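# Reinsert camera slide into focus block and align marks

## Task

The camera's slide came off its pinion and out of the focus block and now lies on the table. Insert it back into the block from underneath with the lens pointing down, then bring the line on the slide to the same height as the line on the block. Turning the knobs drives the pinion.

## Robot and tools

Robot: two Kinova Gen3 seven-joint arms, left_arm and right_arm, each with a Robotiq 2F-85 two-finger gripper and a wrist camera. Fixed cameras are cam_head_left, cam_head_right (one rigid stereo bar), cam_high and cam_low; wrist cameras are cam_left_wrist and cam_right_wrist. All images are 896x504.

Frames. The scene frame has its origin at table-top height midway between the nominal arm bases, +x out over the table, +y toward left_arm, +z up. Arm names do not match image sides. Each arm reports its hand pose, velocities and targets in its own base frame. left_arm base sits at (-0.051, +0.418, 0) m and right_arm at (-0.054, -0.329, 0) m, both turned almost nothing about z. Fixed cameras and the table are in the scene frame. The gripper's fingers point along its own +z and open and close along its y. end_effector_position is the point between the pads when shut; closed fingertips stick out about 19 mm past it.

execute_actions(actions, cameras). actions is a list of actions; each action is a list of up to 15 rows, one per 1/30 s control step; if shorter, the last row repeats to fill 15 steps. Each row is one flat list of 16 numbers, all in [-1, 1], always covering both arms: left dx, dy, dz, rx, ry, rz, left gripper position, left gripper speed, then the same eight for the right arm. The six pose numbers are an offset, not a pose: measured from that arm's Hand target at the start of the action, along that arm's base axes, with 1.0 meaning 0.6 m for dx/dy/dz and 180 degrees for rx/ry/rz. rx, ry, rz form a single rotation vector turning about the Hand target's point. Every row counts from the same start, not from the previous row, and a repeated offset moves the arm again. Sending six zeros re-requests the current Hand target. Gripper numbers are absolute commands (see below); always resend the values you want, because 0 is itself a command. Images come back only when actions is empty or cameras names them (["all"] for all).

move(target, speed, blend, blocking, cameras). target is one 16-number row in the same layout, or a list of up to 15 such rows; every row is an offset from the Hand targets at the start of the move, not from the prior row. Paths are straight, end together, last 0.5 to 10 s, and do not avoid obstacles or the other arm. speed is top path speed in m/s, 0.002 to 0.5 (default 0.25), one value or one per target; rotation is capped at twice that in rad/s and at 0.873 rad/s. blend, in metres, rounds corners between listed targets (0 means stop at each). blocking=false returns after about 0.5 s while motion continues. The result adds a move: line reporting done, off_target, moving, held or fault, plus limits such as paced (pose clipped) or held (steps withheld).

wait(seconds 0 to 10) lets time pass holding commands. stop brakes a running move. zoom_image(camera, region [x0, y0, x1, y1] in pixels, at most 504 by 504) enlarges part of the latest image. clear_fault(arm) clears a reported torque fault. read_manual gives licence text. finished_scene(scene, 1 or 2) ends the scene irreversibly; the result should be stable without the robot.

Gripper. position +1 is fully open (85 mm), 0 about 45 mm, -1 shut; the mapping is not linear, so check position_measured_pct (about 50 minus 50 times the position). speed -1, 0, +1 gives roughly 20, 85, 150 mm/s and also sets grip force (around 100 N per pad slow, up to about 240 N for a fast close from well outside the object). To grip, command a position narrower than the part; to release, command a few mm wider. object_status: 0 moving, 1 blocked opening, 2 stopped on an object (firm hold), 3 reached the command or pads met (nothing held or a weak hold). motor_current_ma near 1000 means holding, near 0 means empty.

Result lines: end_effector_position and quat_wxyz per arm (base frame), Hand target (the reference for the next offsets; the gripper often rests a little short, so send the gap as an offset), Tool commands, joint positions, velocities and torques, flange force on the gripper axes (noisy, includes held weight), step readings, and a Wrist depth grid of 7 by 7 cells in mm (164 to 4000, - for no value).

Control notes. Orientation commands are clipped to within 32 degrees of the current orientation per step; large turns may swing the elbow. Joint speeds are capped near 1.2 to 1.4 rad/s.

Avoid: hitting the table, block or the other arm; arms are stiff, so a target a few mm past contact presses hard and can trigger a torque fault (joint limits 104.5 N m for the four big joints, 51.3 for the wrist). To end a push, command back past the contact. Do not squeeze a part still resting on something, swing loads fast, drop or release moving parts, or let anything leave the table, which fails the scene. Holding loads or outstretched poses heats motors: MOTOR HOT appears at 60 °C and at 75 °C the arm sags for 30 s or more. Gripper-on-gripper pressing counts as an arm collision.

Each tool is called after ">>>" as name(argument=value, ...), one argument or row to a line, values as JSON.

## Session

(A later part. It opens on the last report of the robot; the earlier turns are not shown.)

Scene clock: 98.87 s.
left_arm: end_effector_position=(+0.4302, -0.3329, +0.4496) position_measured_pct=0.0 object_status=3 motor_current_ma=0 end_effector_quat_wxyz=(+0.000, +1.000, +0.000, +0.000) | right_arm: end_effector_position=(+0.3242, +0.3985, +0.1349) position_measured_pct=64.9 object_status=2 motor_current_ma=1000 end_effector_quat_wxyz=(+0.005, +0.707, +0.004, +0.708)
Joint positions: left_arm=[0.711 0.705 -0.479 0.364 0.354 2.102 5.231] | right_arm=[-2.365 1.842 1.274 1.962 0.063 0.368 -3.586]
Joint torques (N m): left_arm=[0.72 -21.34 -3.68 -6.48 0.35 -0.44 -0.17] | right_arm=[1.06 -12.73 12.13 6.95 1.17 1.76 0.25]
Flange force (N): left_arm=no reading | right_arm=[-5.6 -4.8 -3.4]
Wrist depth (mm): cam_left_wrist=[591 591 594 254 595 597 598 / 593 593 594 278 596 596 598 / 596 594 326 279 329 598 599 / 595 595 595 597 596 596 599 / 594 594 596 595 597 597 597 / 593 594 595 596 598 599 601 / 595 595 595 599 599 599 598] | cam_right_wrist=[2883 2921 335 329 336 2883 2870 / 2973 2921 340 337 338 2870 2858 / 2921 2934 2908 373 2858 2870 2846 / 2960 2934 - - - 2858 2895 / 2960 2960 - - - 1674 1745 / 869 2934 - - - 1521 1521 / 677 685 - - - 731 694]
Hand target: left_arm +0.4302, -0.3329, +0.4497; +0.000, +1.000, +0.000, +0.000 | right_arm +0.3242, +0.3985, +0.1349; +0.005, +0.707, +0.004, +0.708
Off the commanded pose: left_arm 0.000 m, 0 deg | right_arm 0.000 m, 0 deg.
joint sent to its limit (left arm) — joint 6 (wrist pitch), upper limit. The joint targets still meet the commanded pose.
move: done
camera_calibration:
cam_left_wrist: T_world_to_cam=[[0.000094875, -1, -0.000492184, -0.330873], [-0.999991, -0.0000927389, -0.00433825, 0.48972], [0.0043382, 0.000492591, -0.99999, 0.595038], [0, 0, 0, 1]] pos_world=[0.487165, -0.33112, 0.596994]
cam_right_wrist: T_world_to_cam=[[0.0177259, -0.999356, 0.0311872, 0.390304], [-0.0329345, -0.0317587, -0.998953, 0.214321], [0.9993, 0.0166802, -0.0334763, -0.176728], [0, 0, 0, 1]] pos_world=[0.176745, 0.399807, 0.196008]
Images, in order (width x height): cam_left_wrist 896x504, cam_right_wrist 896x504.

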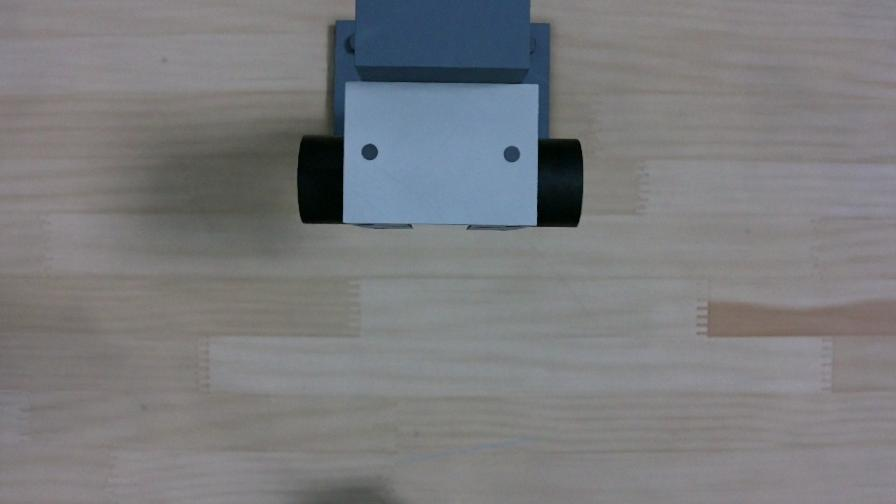

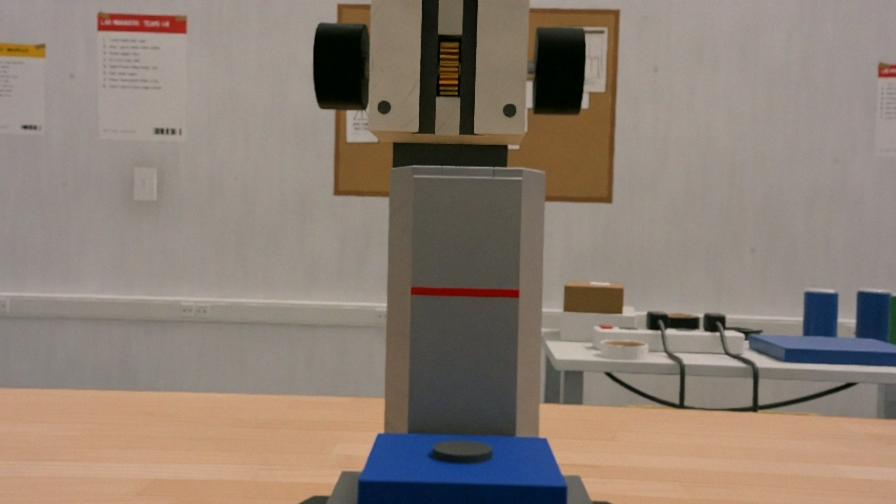

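>>> move(
  target=[0,0,0,0,0,0,1,1,0.1667,0.015,0,0,0,-0.0067,-0.5,-1],
  cameras=["cam_right_wrist","cam_left_wrist","cam_low"],
)

>>> zoom_image(
  camera="cam_left_wrist",
  region=[300, 60, 600, 500],
)

>>> zoom_image(
  camera="cam_right_wrist",
  region=[320, 60, 620, 440],
)

>>> zoom_image(
  camera="cam_low",
  region=[620, 120, 780, 320],
)

Scene clock: 110.40 s.
left_arm: end_effector_position=(+0.4302, -0.3329, +0.4496) position_measured_pct=0.0 object_status=3 motor_current_ma=0 end_effector_quat_wxyz=(+0.000, +1.000, +0.000, +0.000) | right_arm: end_effector_position=(+0.4242, +0.4075, +0.1349) position_measured_pct=64.9 object_status=2 motor_current_ma=1000 end_effector_quat_wxyz=(+0.013, +0.707, -0.003, +0.707)
Joint positions: left_arm=[0.711 0.705 -0.479 0.364 0.354 2.102 5.231] | right_arm=[-2.107 1.885 1.359 1.862 0.082 0.238 -3.585]
Joint torques (N m): left_arm=[0.64 -21.34 -3.76 -6.31 0.22 -0.41 -0.1] | right_arm=[1.2 -14.24 12.99 6.87 0.7 1.73 0.24]
Flange force (N): left_arm=no reading | right_arm=[-5.2 -5.7 -2.5]
Wrist depth (mm): cam_left_wrist=[593 593 594 254 596 599 598 / 594 594 598 278 594 594 597 / 593 596 325 278 328 597 595 / 591 593 594 596 597 597 596 / 594 594 594 594 597 599 599 / 593 594 594 444 595 596 602 / 591 596 594 452 598 598 598] | cam_right_wrist=[2833 2786 235 238 228 - 2774 / 2821 2798 - 273 266 2774 2763 / 2809 2798 2809 273 273 2833 2774 / 2809 2809 - - - 2821 2786 / 2846 2833 - - - 1582 1718 / 2809 2833 - - - 2809 2821 / 677 685 - - - 729 741]
Hand target: left_arm +0.4302, -0.3329, +0.4496; +0.000, +1.000, +0.000, +0.000 | right_arm +0.4242, +0.4075, +0.1349; +0.013, +0.707, -0.003, +0.707
Off the commanded pose: left_arm 0.000 m, 0 deg | right_arm 0.000 m, 0 deg.
move: done
camera_calibration:
cam_left_wrist: T_world_to_cam=[[0.000194867, -1, -0.000492564, -0.330921], [-0.999991, -0.000192728, -0.00433752, 0.489686], [0.00433742, 0.000493405, -0.99999, 0.595039], [0, 0, 0, 1]] pos_world=[0.487165, -0.33112, 0.596994]
cam_right_wrist: T_world_to_cam=[[-0.00316694, -0.999505, 0.0312983, 0.406445], [-0.0335901, -0.0311745, -0.998949, 0.217942], [0.999431, -0.00421493, -0.0334748, -0.268379], [0, 0, 0, 1]] pos_world=[0.276834, 0.411907, 0.196008]
Images, in order (width x height): cam_low 896x504, cam_left_wrist 896x504, cam_right_wrist 896x504.

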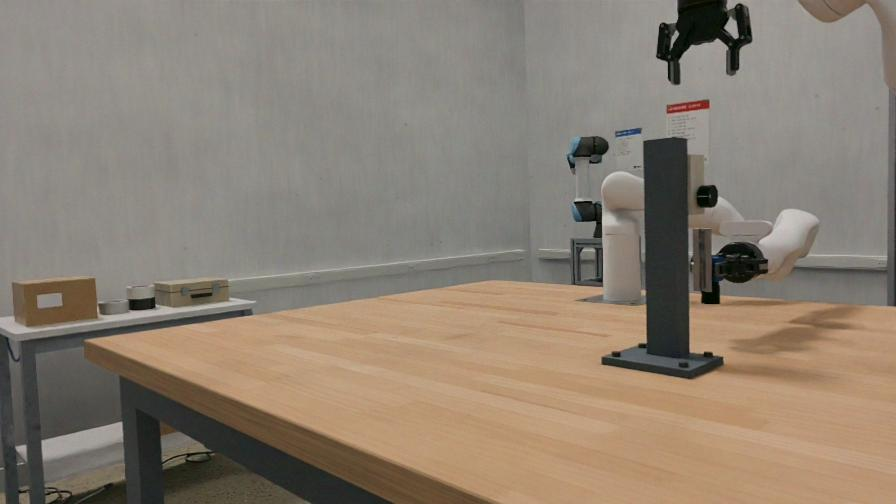

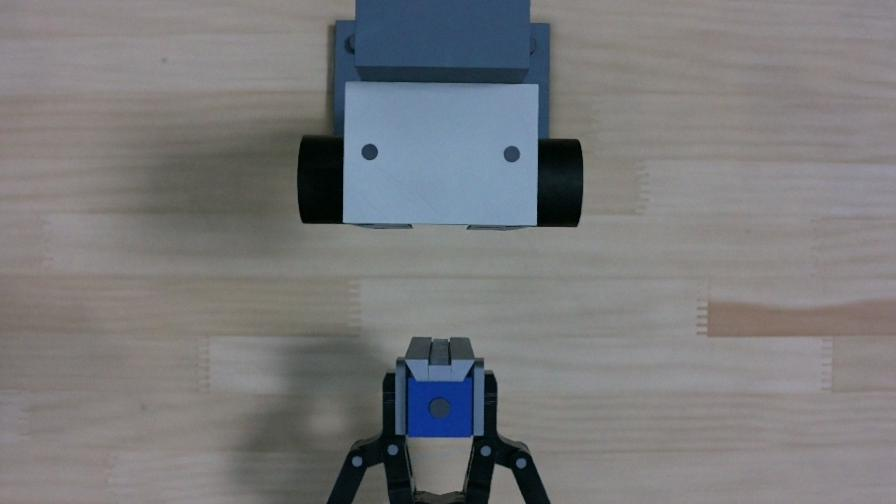

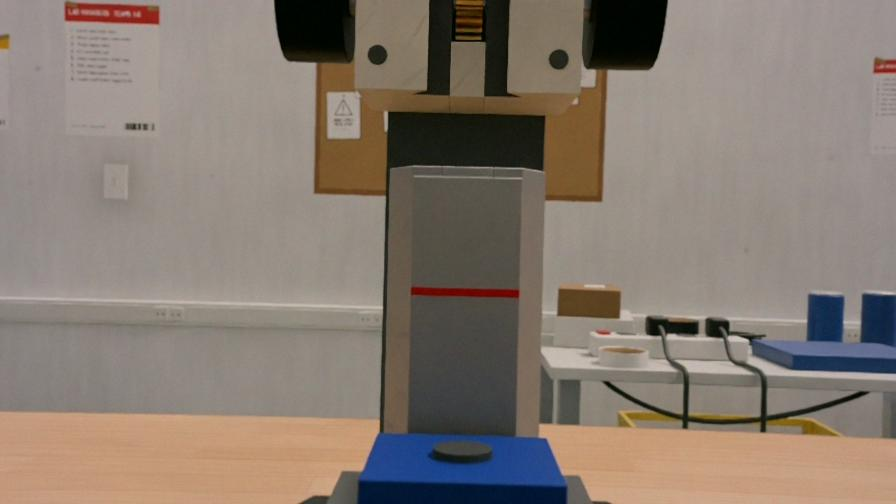

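Scaled by 1.145 from the camera's 896x504 image, which has a finer 1280x720 frame.

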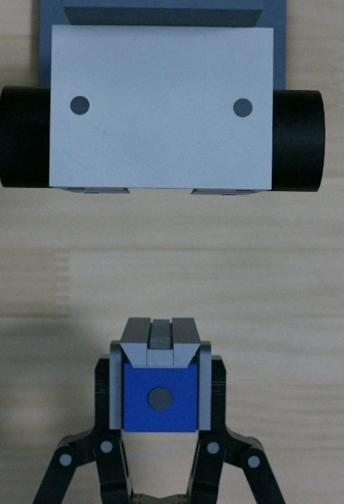

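Scaled by 1.326 from the camera's 896x504 image, which has a finer 1280x720 frame.

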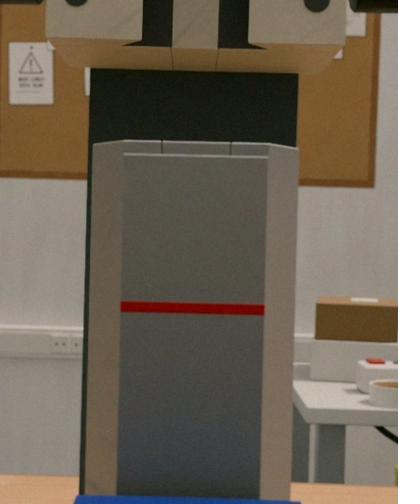

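Scaled by 2.520 from the camera's 896x504 image, which has a finer 1280x720 frame.

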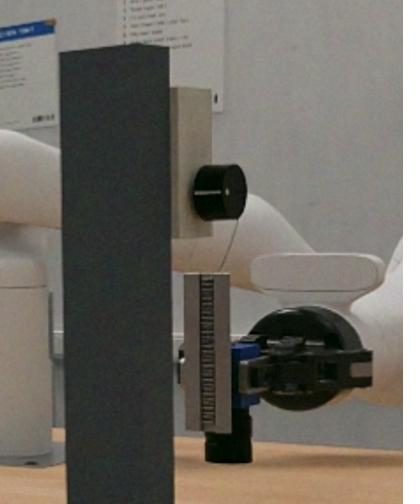

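>>> zoom_image(
  camera="cam_left_wrist",
  region=[380, 320, 500, 450],
)

>>> zoom_image(
  camera="cam_left_wrist",
  region=[330, 200, 550, 240],
)

>>> zoom_image(
  camera="cam_right_wrist",
  region=[350, 60, 590, 190],
)

Scaled by 3.877 from the camera's 896x504 image, which has a finer 1280x720 frame.

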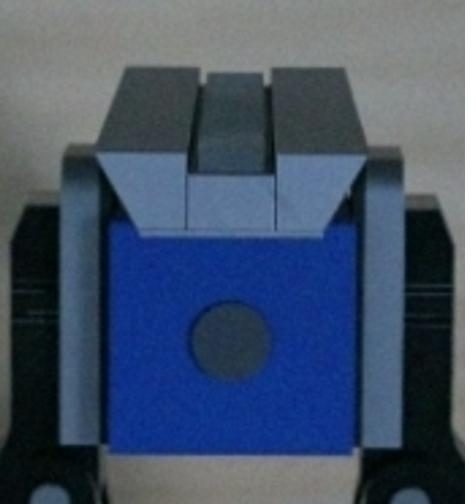

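Scaled by 2.291 from the camera's 896x504 image, which has a finer 1280x720 frame.

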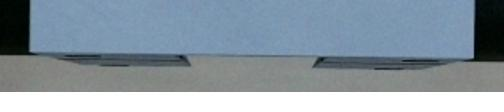

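Scaled by 2.100 from the camera's 896x504 image, which has a finer 1280x720 frame.

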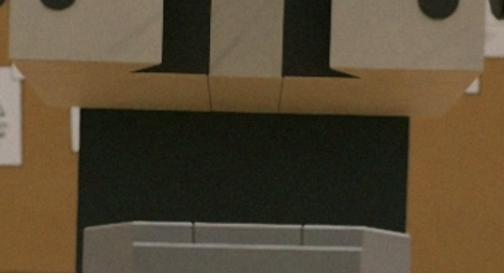

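>>> move(
  target=[
    [0.05,0.35,-0.05,-0.19,-0.19,-0.19,1,1,0.1058,-0.0015,0.0,0,0,0,-0.5,-1],
    [0.102,0.23,-0.458,-0.385,-0.385,-0.385,1,1,0.1058,-0.0015,0.02,0,0,0,-0.5,-1],
  ],
  speed=0.2,
  cameras=["cam_right_wrist","cam_left_wrist","cam_low"],
)

Scene clock: 149.27 s.
left_arm: end_effector_position=(+0.4914, -0.1948, +0.1748) position_measured_pct=0.0 object_status=3 motor_current_ma=0 end_effector_quat_wxyz=(+0.500, +0.500, -0.500, +0.500) | right_arm: end_effector_position=(+0.4877, +0.4066, +0.1469) position_measured_pct=64.9 object_status=2 motor_current_ma=1000 end_effector_quat_wxyz=(+0.013, +0.707, -0.003, +0.707)
Joint positions: left_arm=[-0.134 1.144 -0.237 1.6 1.434 1.858 1.933] | right_arm=[-1.947 1.889 1.426 1.808 0.1 0.142 -3.576]
Joint torques (N m): left_arm=[0.54 -21.74 -1.88 -1.76 1.27 2.21 -0.22] | right_arm=[1 -15.48 13.51 6.57 0.31 1.71 0.27]
Flange force (N): left_arm=[-1.7 -6.1 -1.1] | right_arm=[-4.7 -6.3 -1.1]
Wrist depth (mm): cam_left_wrist=[3234 260 256 255 3157 3219 3219 / 3219 261 255 254 3203 3172 3098 / 3219 262 233 233 3157 3219 3113 / 3219 261 256 255 3172 3157 3188 / 3203 261 271 3219 3172 3203 3128 / 3282 262 271 2531 2474 3234 304 / 943 262 271 281 303 294 267] | cam_right_wrist=[2763 - 166 174 165 170 - / 2717 2729 166 188 175 - 2695 / 2740 2751 - 210 210 2740 2740 / 2798 2717 - - - 2706 2695 / 2763 2786 - - - 2751 1683 / 2798 2751 - - - 2600 1454 / 725 687 - - - 723 2203]
Hand target: left_arm +0.4914, -0.1949, +0.1748; +0.500, +0.500, -0.500, +0.500 | right_arm +0.4877, +0.4066, +0.1469; +0.013, +0.707, -0.003, +0.707
Off the commanded pose: left_arm 0.000 m, 0 deg | right_arm 0.000 m, 0 deg.
move: done
camera_calibration:
cam_left_wrist: T_world_to_cam=[[-1, -0.000191118, -0.000203899, 0.493118], [0.000204783, -0.00464049, -0.999989, 0.231442], [0.00019017, -0.999989, 0.00464053, -0.048675], [0, 0, 0, 1]] pos_world=[0.49308, -0.0475062, 0.231765]
cam_right_wrist: T_world_to_cam=[[-0.00326683, -0.999505, 0.0313017, 0.405404], [-0.0335932, -0.0311745, -0.998949, 0.232036], [0.99943, -0.00431492, -0.0334748, -0.331404], [0, 0, 0, 1]] pos_world=[0.340334, 0.411007, 0.208008]
Images, in order (width x height): cam_low 896x504, cam_left_wrist 896x504, cam_right_wrist 896x504.

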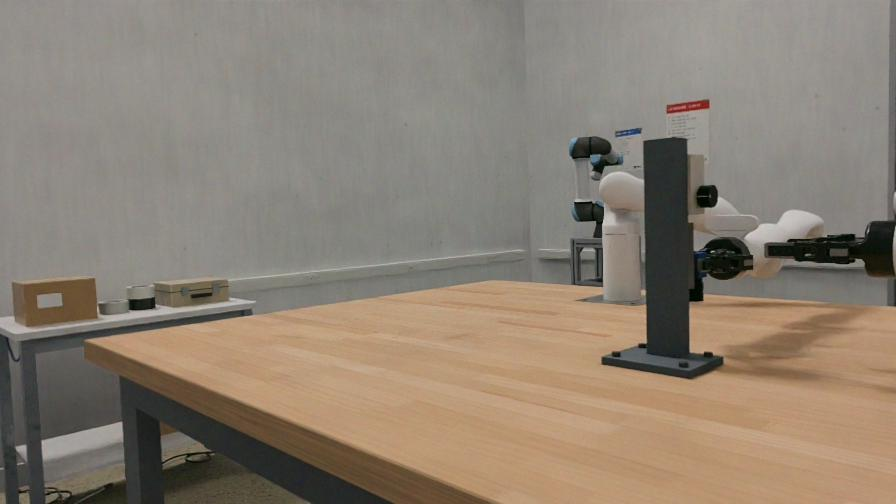

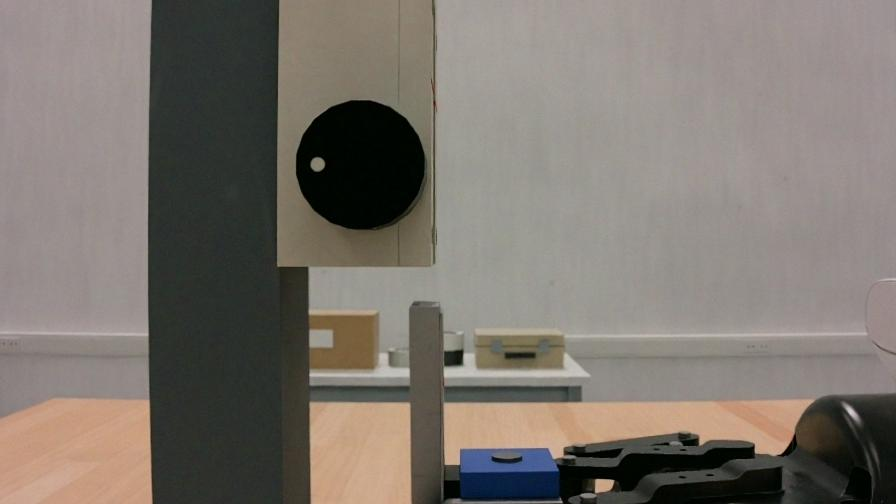

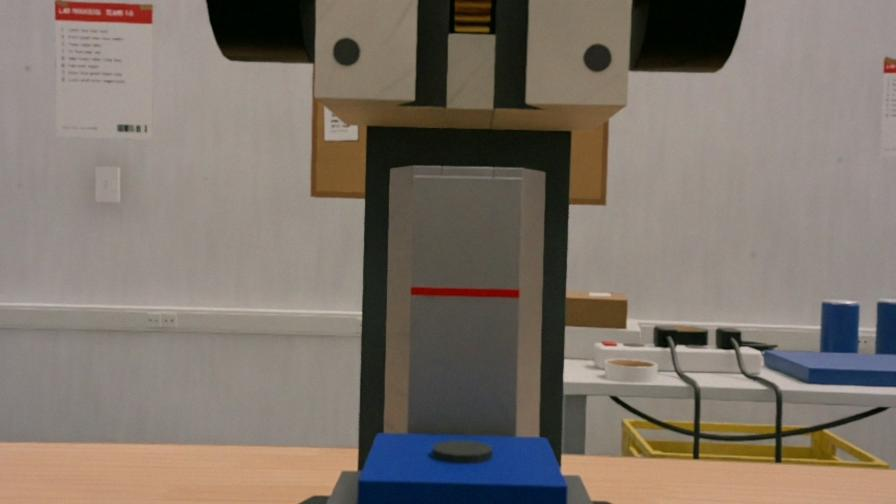

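>>> zoom_image(
  camera="cam_left_wrist",
  region=[380, 230, 480, 350],
)

>>> zoom_image(
  camera="cam_left_wrist",
  region=[380, 380, 480, 504],
)

>>> zoom_image(
  camera="cam_right_wrist",
  region=[360, 60, 580, 310],
)

Scaled by 4.200 from the camera's 896x504 image, which has a finer 1280x720 frame.

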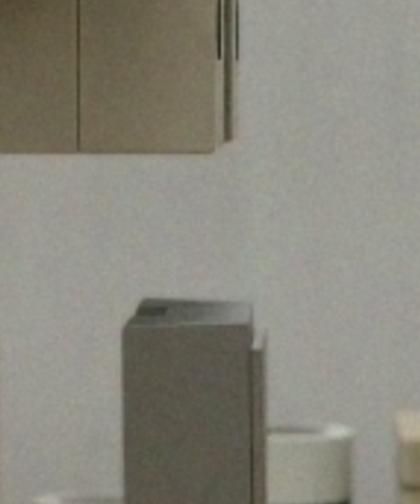

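Scaled by 4.065 from the camera's 896x504 image, which has a finer 1280x720 frame.

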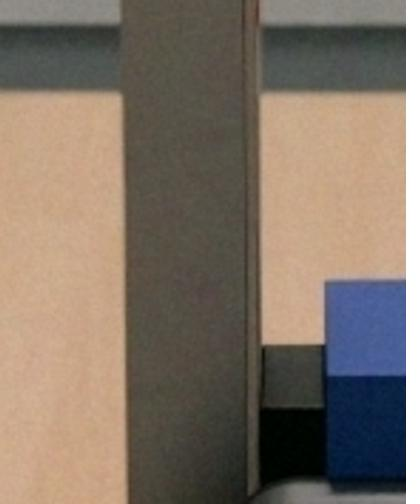

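Scaled by 2.016 from the camera's 896x504 image, which has a finer 1280x720 frame.

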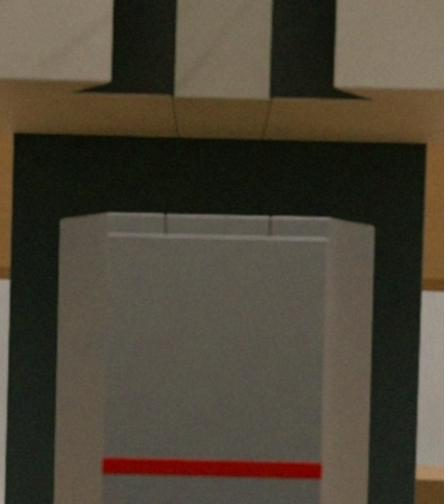

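>>> move(
  target=[0,0,0,0,0,0,1,1,0.0043,-0.0003,0.016,0,0,0,-0.5,-1],
  speed=0.1,
  cameras=["cam_right_wrist","cam_left_wrist"],
)

>>> zoom_image(
  camera="cam_left_wrist",
  region=[380, 210, 480, 330],
)

>>> zoom_image(
  camera="cam_right_wrist",
  region=[360, 60, 580, 310],
)

Scene clock: 164.27 s.
left_arm: end_effector_position=(+0.4914, -0.1949, +0.1748) position_measured_pct=0.0 object_status=3 motor_current_ma=0 end_effector_quat_wxyz=(+0.500, +0.500, -0.500, +0.500) | right_arm: end_effector_position=(+0.4903, +0.4064, +0.1565) position_measured_pct=64.9 object_status=2 motor_current_ma=1000 end_effector_quat_wxyz=(+0.013, +0.707, -0.003, +0.707)
Joint positions: left_arm=[-0.134 1.144 -0.237 1.6 1.434 1.858 1.933] | right_arm=[-1.939 1.871 1.436 1.815 0.11 0.13 -3.565]
Joint torques (N m): left_arm=[0.63 -21.87 -1.88 -1.68 1.3 2.23 -0.23] | right_arm=[1.02 -15.51 13.5 6.25 0.28 1.69 0.27]
Flange force (N): left_arm=[-2.0 -6.5 -1.4] | right_arm=[-4.2 -6.2 -1.1]
Wrist depth (mm): cam_left_wrist=[3266 261 255 255 3172 3172 3172 / 3142 261 255 255 3203 3172 3203 / 3250 261 233 232 3250 3203 3172 / 3219 261 256 255 3203 3219 3219 / 3188 261 270 3188 3234 3172 320 / 3266 261 270 1246 2474 3188 283 / 939 261 271 270 264 261 252] | cam_right_wrist=[2729 166 - 172 - 169 - / 2751 - - 172 - 171 - / 2751 2751 - 173 207 - 2717 / 2740 2740 - - - 2786 2717 / 2740 2751 - - - 2729 1713 / 2763 2751 - - - 2590 1417 / 751 760 - - - 758 2210]
Hand target: left_arm +0.4914, -0.1949, +0.1748; +0.500, +0.500, -0.500, +0.500 | right_arm +0.4903, +0.4064, +0.1565; +0.013, +0.707, -0.003, +0.707
Off the commanded pose: left_arm 0.000 m, 0 deg | right_arm 0.000 m, 0 deg.
move: done
camera_calibration:
cam_left_wrist: T_world_to_cam=[[-1, -0.000191118, -0.000203899, 0.493118], [0.000204783, -0.00464049, -0.999989, 0.231442], [0.00019017, -0.999989, 0.00464053, -0.048675], [0, 0, 0, 1]] pos_world=[0.49308, -0.0475062, 0.231765]
cam_right_wrist: T_world_to_cam=[[-0.00326683, -0.999505, 0.0313017, 0.405012], [-0.0335932, -0.0311745, -0.998949, 0.24171], [0.99943, -0.00431492, -0.0334748, -0.333682], [0, 0, 0, 1]] pos_world=[0.342934, 0.410907, 0.217608]
Images, in order (width x height): cam_left_wrist 896x504, cam_right_wrist 896x504.

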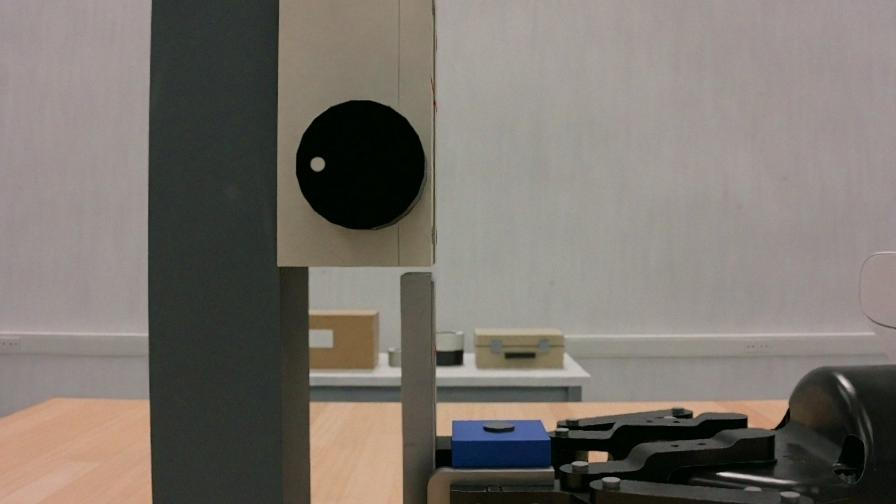

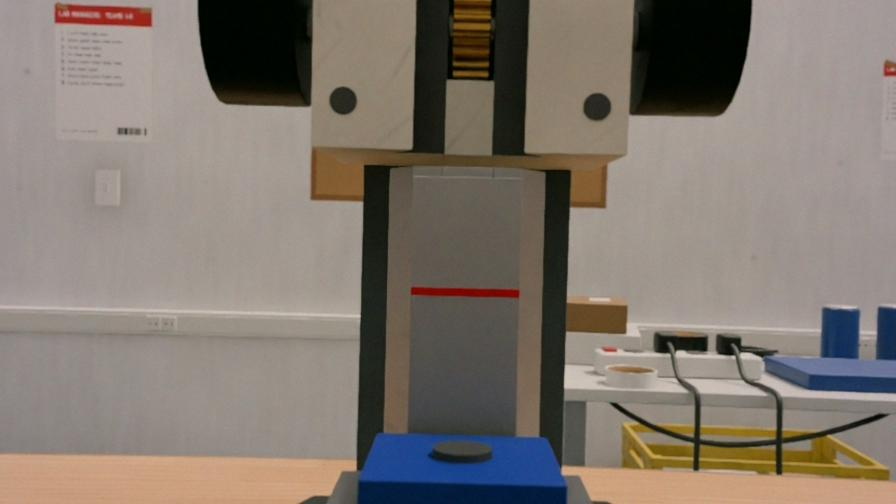

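Scaled by 4.200 from the camera's 896x504 image, which has a finer 1280x720 frame.

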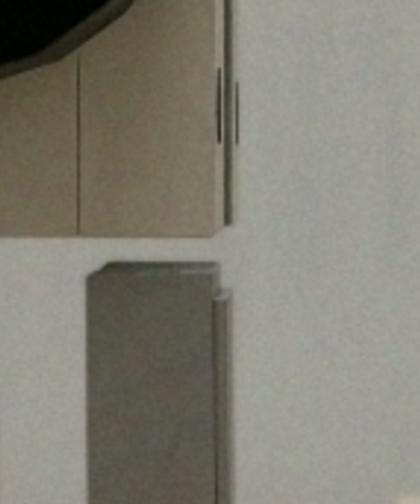

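Scaled by 2.016 from the camera's 896x504 image, which has a finer 1280x720 frame.

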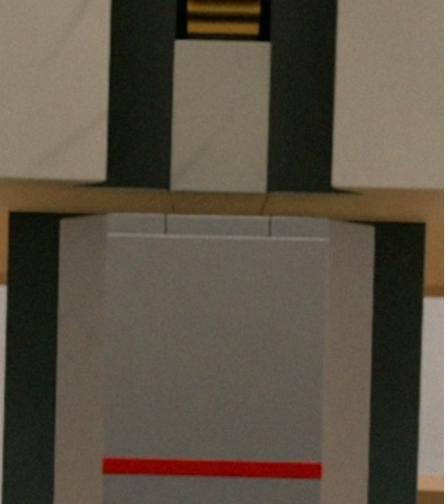

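>>> move(
  target=[0,0,0,0,0,0,1,1,0.0002,-0.0003,0.0125,0,0,0,-0.5,-1],
  speed=0.02,
  cameras=["cam_right_wrist"],
)

>>> zoom_image(
  camera="cam_right_wrist",
  region=[360, 60, 580, 310],
)

Scene clock: 169.87 s.
left_arm: end_effector_position=(+0.4914, -0.1949, +0.1748) position_measured_pct=0.0 object_status=3 motor_current_ma=0 end_effector_quat_wxyz=(+0.500, +0.500, -0.500, +0.500) | right_arm: end_effector_position=(+0.4905, +0.4061, +0.1641) position_measured_pct=64.9 object_status=2 motor_current_ma=1000 end_effector_quat_wxyz=(+0.013, +0.707, -0.003, +0.707)
Joint positions: left_arm=[-0.134 1.144 -0.237 1.6 1.434 1.858 1.933] | right_arm=[-1.937 1.855 1.442 1.822 0.118 0.122 -3.556]
Joint torques (N m): left_arm=[0.7 -21.81 -1.87 -1.71 1.32 2.18 -0.16] | right_arm=[3.18 -14.98 13.09 6.02 0.17 1.35 0.24]
Flange force (N): left_arm=[-1.9 -6.1 -1.5] | right_arm=[-3.0 -6.8 -6.6]
Wrist depth (mm): cam_left_wrist=[3250 260 255 255 3157 3234 3282 / 3172 261 255 255 3234 3188 3128 / 3219 260 233 233 3234 3188 3234 / 3070 261 255 255 3219 3172 3142 / 3234 261 271 3203 3219 3234 321 / 3315 261 271 1249 2474 341 269 / 947 261 271 267 257 251 248] | cam_right_wrist=[2695 165 - 172 - 169 2706 / 2751 170 - 172 - 168 - / 2740 - - - - - 2674 / 2751 2763 - - - 2740 2717 / 2774 2763 - - - 2729 1713 / 2774 2751 - - - 1483 1448 / 2740 2763 - - - 2294 2368]
Hand target: left_arm +0.4914, -0.1949, +0.1748; +0.500, +0.500, -0.500, +0.500 | right_arm +0.4904, +0.4062, +0.1640; +0.013, +0.707, -0.003, +0.707
Off the commanded pose: left_arm 0.000 m, 0 deg | right_arm 0.000 m, 0 deg.
move: done
camera_calibration:
cam_right_wrist: T_world_to_cam=[[-0.00347227, -0.999507, 0.0312065, 0.40457], [-0.0334987, -0.0310729, -0.998956, 0.249123], [0.999433, -0.00451402, -0.0333743, -0.333473], [0, 0, 0, 1]] pos_world=[0.343034, 0.410607, 0.225108]
Images, in order (width x height): cam_right_wrist 896x504.

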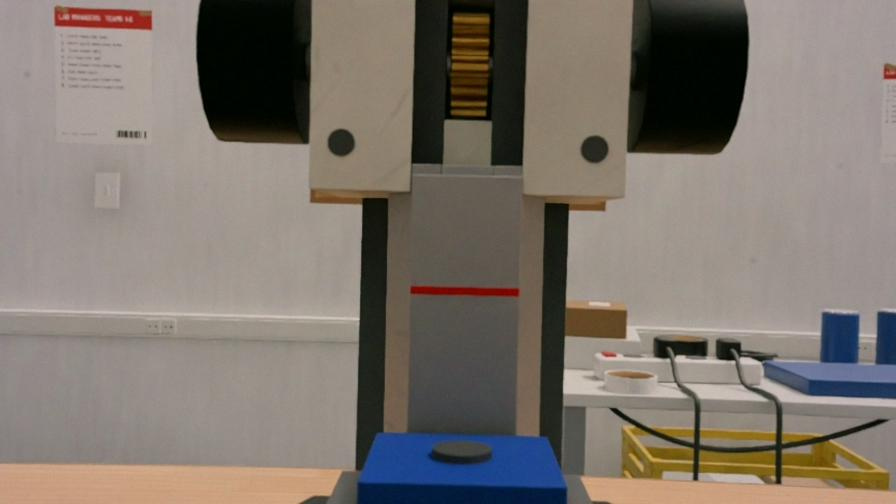

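Scaled by 2.016 from the camera's 896x504 image, which has a finer 1280x720 frame.

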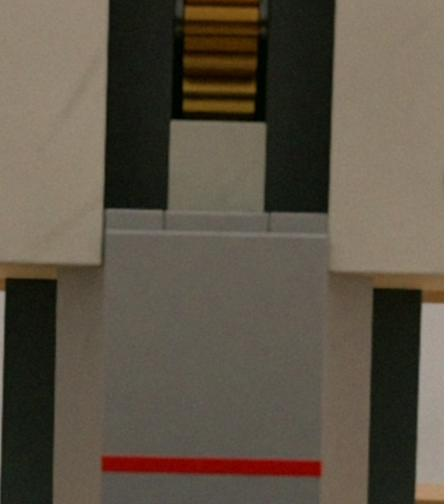

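>>> move(
  target=[0,0,0,0,0,0,1,1,-0.0006,0,0.012,0,0,0,-0.5,-1],
  speed=0.02,
)

Scene clock: 173.10 s.
left_arm: end_effector_position=(+0.4914, -0.1949, +0.1748) position_measured_pct=0.0 object_status=3 motor_current_ma=0 end_effector_quat_wxyz=(+0.500, +0.500, -0.500, +0.500) | right_arm: end_effector_position=(+0.4901, +0.4062, +0.1712) position_measured_pct=64.9 object_status=2 motor_current_ma=1000 end_effector_quat_wxyz=(+0.013, +0.707, -0.003, +0.707)
Joint positions: left_arm=[-0.134 1.144 -0.237 1.6 1.434 1.858 1.933] | right_arm=[-1.937 1.84 1.448 1.829 0.125 0.117 -3.548]
Joint torques (N m): left_arm=[0.55 -21.75 -1.83 -1.7 1.29 2.27 -0.15] | right_arm=[1.06 -15.64 13.62 5.9 0.24 1.64 0.26]
Flange force (N): left_arm=[-1.8 -6.1 -1.2] | right_arm=[-4.2 -6.4 -1.0]
Wrist depth (mm): cam_left_wrist=[3234 260 255 254 3142 3157 3188 / 3203 261 255 255 3250 3157 3142 / 3188 261 233 233 3188 3203 3250 / 3250 261 256 255 3234 3219 3219 / 3219 261 271 3234 3172 3203 286 / 3250 261 270 275 308 294 260 / 950 261 271 264 256 230 247] | cam_right_wrist=[2774 2706 - 172 - 167 2706 / 2740 166 - 173 - 168 - / 2740 - - - - 168 - / 2740 2751 - - - - 2706 / 2774 2774 - - - 2729 1722 / 2763 2751 - - - 1483 1480 / 2751 2763 - - - 2447 2411]
Hand target: left_arm +0.4914, -0.1949, +0.1748; +0.500, +0.500, -0.500, +0.500 | right_arm +0.4901, +0.4062, +0.1712; +0.013, +0.707, -0.003, +0.707
Off the commanded pose: left_arm 0.000 m, 0 deg | right_arm 0.000 m, 0 deg.
move: done

>>> move(
  target=[
    [0,0,0,0,0,0,1,1,0,0,0.016,0,0,0,-0.5,-1],
    [0,0,0,0,0,0,1,1,0,0,0.03,0,0,0,-0.5,-1],
  ],
  speed=0.02,
  cameras=["cam_right_wrist","cam_left_wrist"],
)

Scene clock: 175.63 s.
left_arm: end_effector_position=(+0.4914, -0.1949, +0.1748) position_measured_pct=0.0 object_status=3 motor_current_ma=0 end_effector_quat_wxyz=(+0.500, +0.500, -0.500, +0.500) | right_arm: end_effector_position=(+0.4900, +0.4062, +0.1892) position_measured_pct=64.9 object_status=2 motor_current_ma=1000 end_effector_quat_wxyz=(+0.013, +0.707, -0.003, +0.707)
Joint positions: left_arm=[-0.134 1.144 -0.237 1.6 1.434 1.858 1.933] | right_arm=[-1.934 1.802 1.463 1.844 0.144 0.103 -3.526]
Joint torques (N m): left_arm=[0.65 -21.84 -1.85 -1.68 1.24 2.2 -0.2] | right_arm=[1.97 -17.72 19.89 6.28 0.69 2.4 0.39]
Flange force (N): left_arm=[-2.0 -6.4 -1.4] | right_arm=[-14.4 -5.4 -4.8]
Wrist depth (mm): cam_left_wrist=[3172 261 255 255 3203 3250 3234 / 3250 261 255 255 3219 3266 3219 / 3250 260 233 233 3219 3188 3157 / 3219 261 255 255 3203 3266 321 / 3203 261 270 2740 3203 3142 267 / 3188 261 270 263 256 230 247 / 942 261 270 273 270 229 250] | cam_right_wrist=[2717 2740 - 172 - - 2706 / 2717 2729 - 172 - 168 2695 / 2717 166 - - - 167 - / 2763 - 165 - - 168 - / 2751 2774 - - - - 1773 / 2774 2774 - - - 1473 1432 / 2763 2763 - - - 2570 2550]
Hand target: left_arm +0.4914, -0.1949, +0.1748; +0.500, +0.500, -0.500, +0.500 | right_arm +0.4901, +0.4062, +0.1892; +0.013, +0.707, -0.003, +0.707
Off the commanded pose: left_arm 0.000 m, 0 deg | right_arm 0.000 m, 0 deg.
move: done
camera_calibration:
cam_left_wrist: T_world_to_cam=[[-1, -0.000191118, -0.000203899, 0.493118], [0.000204783, -0.00464049, -0.999989, 0.231442], [0.00019017, -0.999989, 0.00464053, -0.048675], [0, 0, 0, 1]] pos_world=[0.49308, -0.0475062, 0.231765]
cam_right_wrist: T_world_to_cam=[[-0.00326931, -0.999508, 0.0312018, 0.403815], [-0.0335923, -0.0310746, -0.998952, 0.274319], [0.99943, -0.00431402, -0.0334742, -0.332288], [0, 0, 0, 1]] pos_world=[0.342634, 0.410707, 0.250308]
Images, in order (width x height): cam_left_wrist 896x504, cam_right_wrist 896x504.

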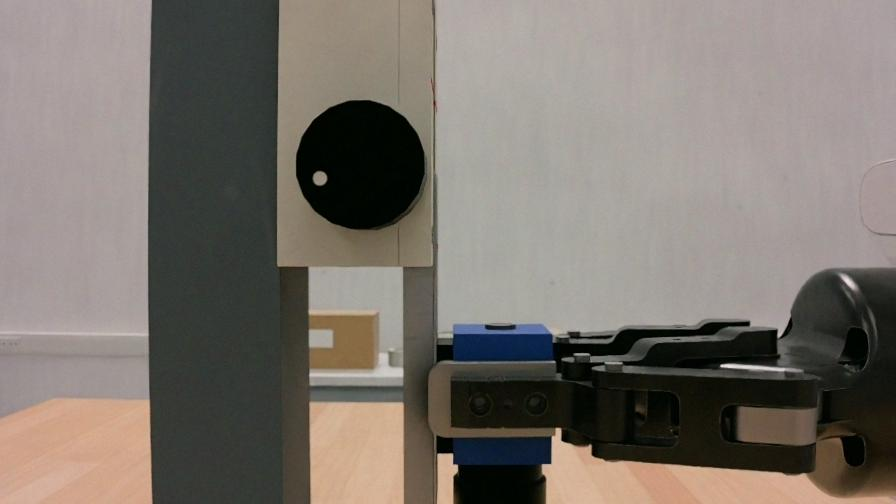

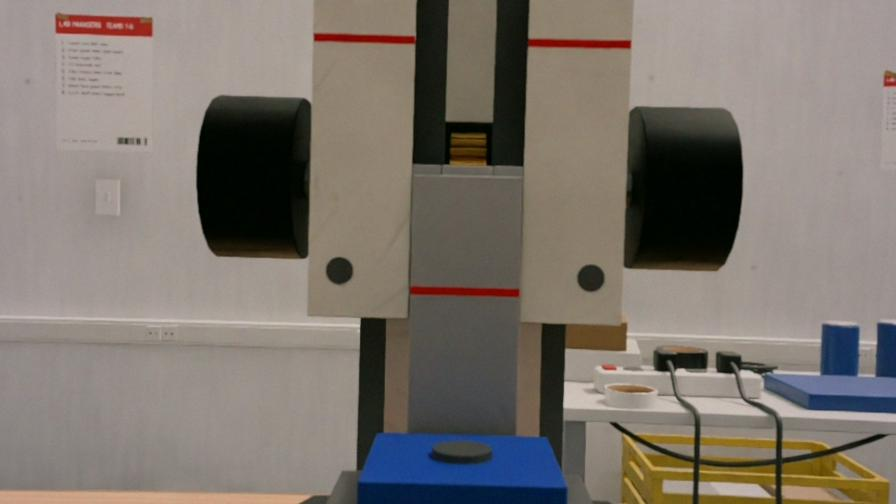

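>>> move(
  target=[0,0,0,0,0,0,1,1,0,0,0.0333,0,0,0,-0.5,-1],
  speed=0.03,
)

>>> move(
  target=[0,0,0,0,0,0,1,1,0,0,0,0,0,0,0,-1],
  cameras=["cam_left_wrist","cam_right_wrist"],
)

Scene clock: 183.80 s.
left_arm: end_effector_position=(+0.4914, -0.1949, +0.1748) position_measured_pct=0.0 object_status=3 motor_current_ma=0 end_effector_quat_wxyz=(+0.500, +0.500, -0.500, +0.500) | right_arm: end_effector_position=(+0.4901, +0.4062, +0.2093) position_measured_pct=64.9 object_status=2 motor_current_ma=1000 end_effector_quat_wxyz=(+0.013, +0.707, -0.003, +0.707)
Joint positions: left_arm=[-0.134 1.144 -0.237 1.6 1.434 1.858 1.933] | right_arm=[-1.932 1.759 1.481 1.858 0.166 0.091 -3.502]
Joint torques (N m): left_arm=[0.66 -21.72 -1.88 -1.65 1.22 2.23 -0.15] | right_arm=[2.28 -17.87 21.34 6.12 1.06 2.67 0.73]
Flange force (N): left_arm=[-1.8 -6.3 -1.3] | right_arm=[-16.4 -6.6 -4.7]
Wrist depth (mm): cam_left_wrist=[3234 261 255 255 3234 3188 3142 / 3203 261 255 255 3203 3188 3203 / 3172 261 233 233 3203 3234 3203 / 3203 261 255 255 3266 3203 270 / 3188 261 271 263 255 230 247 / 3157 261 270 271 269 230 254 / 943 261 271 274 282 876 872] | cam_right_wrist=[2706 2740 - 172 - - 2695 / 2774 2740 - 173 - - 2717 / 2751 2774 - - - - 2729 / 2740 168 165 - - 167 2706 / 2729 170 165 - - 166 - / 2786 - 165 - 165 - 1420 / 2786 2751 - - - 2195 2610]
Hand target: left_arm +0.4914, -0.1949, +0.1748; +0.500, +0.500, -0.500, +0.500 | right_arm +0.4901, +0.4062, +0.2092; +0.013, +0.707, -0.003, +0.707
Off the commanded pose: left_arm 0.000 m, 0 deg | right_arm 0.000 m, 0 deg.
move: done

Scene clock: 184.73 s.
left_arm: end_effector_position=(+0.4914, -0.1949, +0.1748) position_measured_pct=0.0 object_status=3 motor_current_ma=0 end_effector_quat_wxyz=(+0.500, +0.500, -0.500, +0.500) | right_arm: end_effector_position=(+0.4901, +0.4062, +0.2092) position_measured_pct=49.8 object_status=0 motor_current_ma=0 end_effector_quat_wxyz=(+0.013, +0.707, -0.003, +0.707)
Joint positions: left_arm=[-0.134 1.144 -0.237 1.6 1.434 1.858 1.933] | right_arm=[-1.932 1.759 1.481 1.858 0.166 0.091 -3.502]
Joint torques (N m): left_arm=[0.5 -21.86 -1.8 -1.7 1.24 2.23 -0.15] | right_arm=[0.99 -15.16 11.63 4.23 0.03 1 0.26]
Flange force (N): left_arm=[-2.1 -6.2 -1.1] | right_arm=[0.1 -6.7 -0.7]
Wrist depth (mm): cam_left_wrist=[3234 260 255 255 3250 3282 3234 / 3299 260 255 255 3188 3234 3250 / 3203 261 233 233 3250 3172 320 / 3203 261 255 255 3219 3219 265 / 3234 261 271 257 249 230 247 / 3157 261 271 271 269 228 254 / 942 261 271 272 874 874 874] | cam_right_wrist=[2717 2717 - 172 - - 2695 / 2751 2729 - 173 - - 2684 / 2786 2740 - - - - 2729 / 2763 168 165 - - 166 2740 / 2786 169 165 - - 165 - / 2751 - 165 - 165 - 1405 / 2751 2786 - - - 2302 2540]
Hand target: left_arm +0.4914, -0.1949, +0.1748; +0.500, +0.500, -0.500, +0.500 | right_arm +0.4901, +0.4062, +0.2092; +0.013, +0.707, -0.003, +0.707
Off the commanded pose: left_arm 0.000 m, 0 deg | right_arm 0.000 m, 0 deg.
move: done
camera_calibration:
cam_left_wrist: T_world_to_cam=[[-1, -0.000191118, -0.000203899, 0.493118], [0.000204783, -0.00464049, -0.999989, 0.231442], [0.00019017, -0.999989, 0.00464053, -0.048675], [0, 0, 0, 1]] pos_world=[0.49308, -0.0475062, 0.231765]
cam_right_wrist: T_world_to_cam=[[-0.00326933, -0.999508, 0.0312009, 0.403194], [-0.0335923, -0.0310737, -0.998952, 0.294197], [0.99943, -0.00431402, -0.0334742, -0.331622], [0, 0, 0, 1]] pos_world=[0.342634, 0.410707, 0.270208]
Images, in order (width x height): cam_left_wrist 896x504, cam_right_wrist 896x504.

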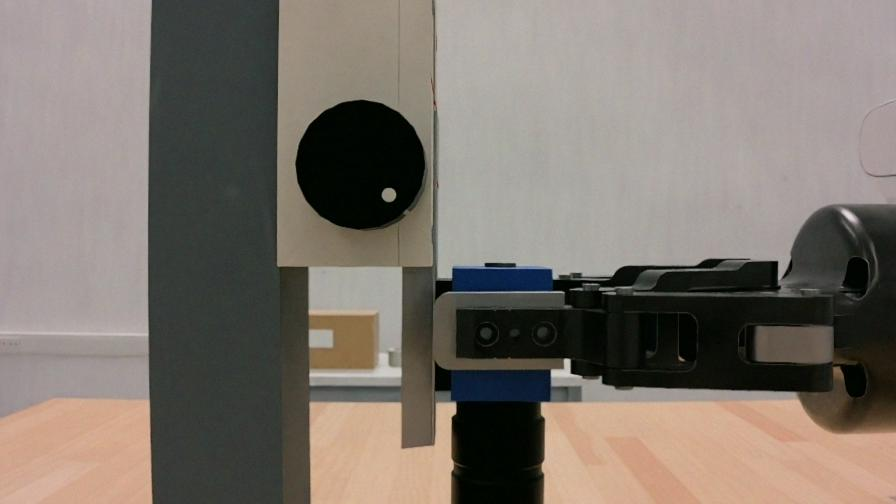

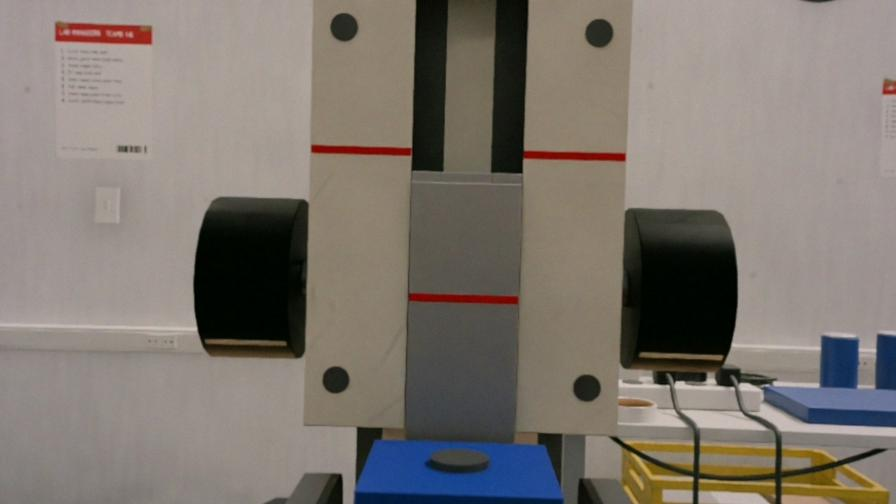

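>>> move(
  target=[
    [0,0,0,0,0,0,1,1,-0.013,0,-0.002,0,0,0,0,-1],
    [0,0,0,0,0,0,1,1,-0.013,0,-0.002,0,0,0,-0.5,-1],
  ],
  speed=0.08,
)

>>> move(
  target=[0,0,0,0,0,0,1,1,0,0,0.0425,0,0,0,-0.5,-1],
  speed=0.03,
  cameras=["cam_left_wrist","cam_right_wrist"],
)

>>> zoom_image(
  camera="cam_right_wrist",
  region=[290, 230, 650, 350],
)

Scene clock: 190.93 s.
left_arm: end_effector_position=(+0.4914, -0.1949, +0.1748) position_measured_pct=0.0 object_status=3 motor_current_ma=0 end_effector_quat_wxyz=(+0.500, +0.500, -0.500, +0.500) | right_arm: end_effector_position=(+0.4822, +0.4062, +0.2080) position_measured_pct=65.4 object_status=0 motor_current_ma=1000 end_effector_quat_wxyz=(+0.013, +0.707, -0.003, +0.707)
Joint positions: left_arm=[-0.134 1.144 -0.237 1.6 1.434 1.858 1.933] | right_arm=[-1.951 1.759 1.475 1.868 0.165 0.1 -3.503]
Joint torques (N m): left_arm=[0.57 -21.79 -1.84 -1.62 1.34 2.24 -0.18] | right_arm=[6.75 -13.73 11.02 4.69 0.85 0.68 1.02]
Flange force (N): left_arm=[-1.9 -6.5 -1.4] | right_arm=[0.4 -7.7 -15.0]
Wrist depth (mm): cam_left_wrist=[3188 261 255 255 3203 3219 3188 / 3188 261 255 255 3234 3266 3234 / 3266 260 233 233 3157 3219 3188 / 3250 261 256 255 3219 3250 274 / 3234 261 270 270 255 238 225 / 3188 262 271 271 269 235 248 / 942 261 271 274 871 940 808] | cam_right_wrist=[2774 2763 171 180 171 - 2729 / 2729 2774 172 181 171 - 2740 / 2751 2751 172 172 172 2751 2717 / 2751 176 173 171 172 175 2740 / 2751 - 173 172 172 174 1727 / 2786 2786 174 172 173 - 1411 / 2740 2751 - - - 2438 2580]
Hand target: left_arm +0.4914, -0.1949, +0.1748; +0.500, +0.500, -0.500, +0.500 | right_arm +0.4823, +0.4062, +0.2080; +0.013, +0.707, -0.003, +0.707
Off the commanded pose: left_arm 0.000 m, 0 deg | right_arm 0.000 m, 0 deg.
move: done

Scene clock: 192.03 s.
left_arm: end_effector_position=(+0.4914, -0.1949, +0.1748) position_measured_pct=0.0 object_status=3 motor_current_ma=0 end_effector_quat_wxyz=(+0.500, +0.500, -0.500, +0.500) | right_arm: end_effector_position=(+0.4822, +0.4062, +0.2336) position_measured_pct=65.4 object_status=2 motor_current_ma=1000 end_effector_quat_wxyz=(+0.013, +0.707, -0.003, +0.707)
Joint positions: left_arm=[-0.134 1.144 -0.237 1.6 1.434 1.858 1.933] | right_arm=[-1.948 1.704 1.498 1.881 0.193 0.088 -3.471]
Joint torques (N m): left_arm=[0.61 -21.74 -1.82 -1.75 1.34 2.22 -0.13] | right_arm=[10.87 -17.56 23.18 3.58 1.37 1.55 0.9]
Flange force (N): left_arm=[-1.8 -5.8 -1.4] | right_arm=[-18.5 -3.8 -29.7]
Wrist depth (mm): cam_left_wrist=[3203 261 255 255 3113 3219 3203 / 3282 261 255 255 3142 3113 3157 / 3203 261 234 233 3172 3266 265 / 3188 261 256 263 255 238 225 / 3282 261 271 270 270 3113 265 / 3266 261 271 272 282 3188 1263 / 949 262 271 872 872 943 943] | cam_right_wrist=[2729 2774 2740 215 2740 2751 2740 / 2740 2740 172 175 171 2729 2751 / 2740 2774 172 172 172 - 2729 / 2786 2786 173 171 172 - 2751 / 2751 2706 173 172 172 181 2786 / 2774 176 174 172 173 174 1653 / 2774 - - - 173 175 -]
Hand target: left_arm +0.4914, -0.1949, +0.1748; +0.500, +0.500, -0.500, +0.500 | right_arm +0.4823, +0.4062, +0.2335; +0.013, +0.707, -0.003, +0.707
Off the commanded pose: left_arm 0.000 m, 0 deg | right_arm 0.000 m, 0 deg.
move: done
camera_calibration:
cam_left_wrist: T_world_to_cam=[[-1, -0.000191118, -0.000203899, 0.493118], [0.000204783, -0.00464049, -0.999989, 0.231442], [0.00019017, -0.999989, 0.00464053, -0.048675], [0, 0, 0, 1]] pos_world=[0.49308, -0.0475062, 0.231765]
cam_right_wrist: T_world_to_cam=[[-0.00327245, -0.999508, 0.0312016, 0.402408], [-0.0334925, -0.0310747, -0.998956, 0.318278], [0.999434, -0.00431405, -0.0333743, -0.32304], [0, 0, 0, 1]] pos_world=[0.334834, 0.410707, 0.294608]
Images, in order (width x height): cam_left_wrist 896x504, cam_right_wrist 896x504.

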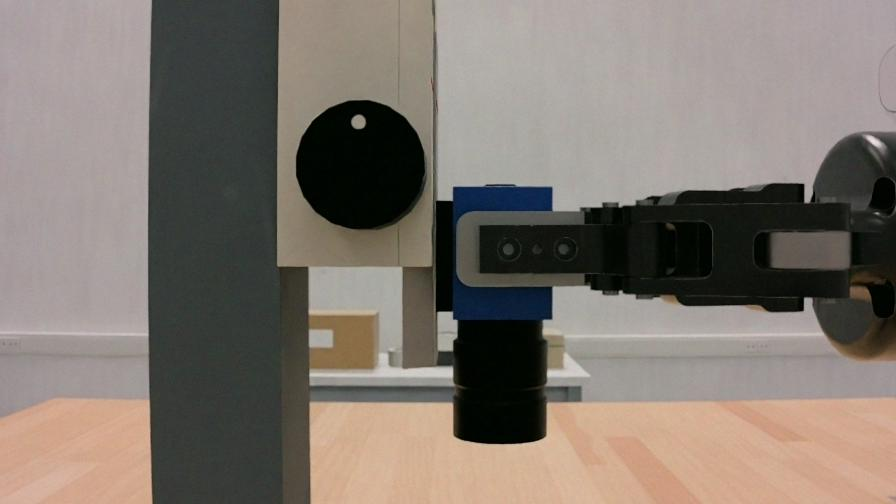

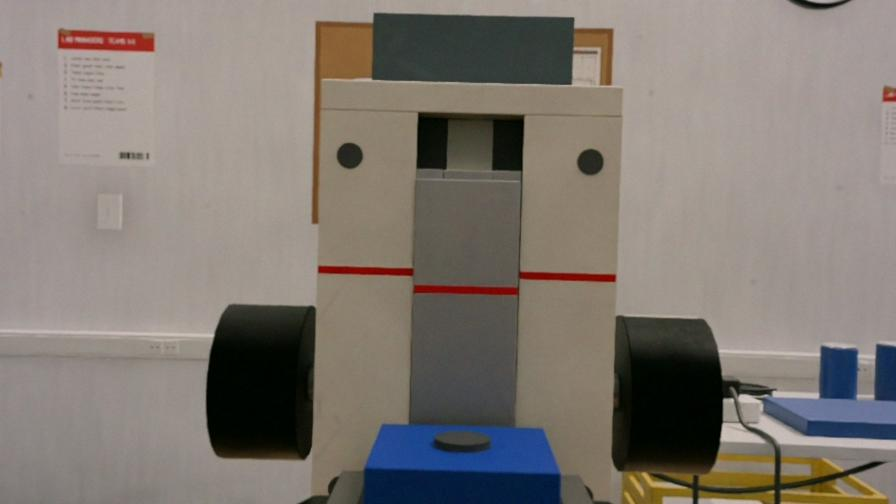

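Scaled by 1.400 from the camera's 896x504 image, which has a finer 1280x720 frame.

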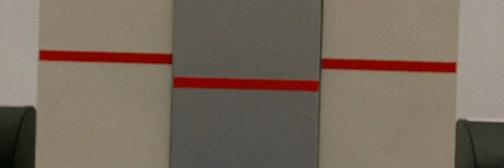

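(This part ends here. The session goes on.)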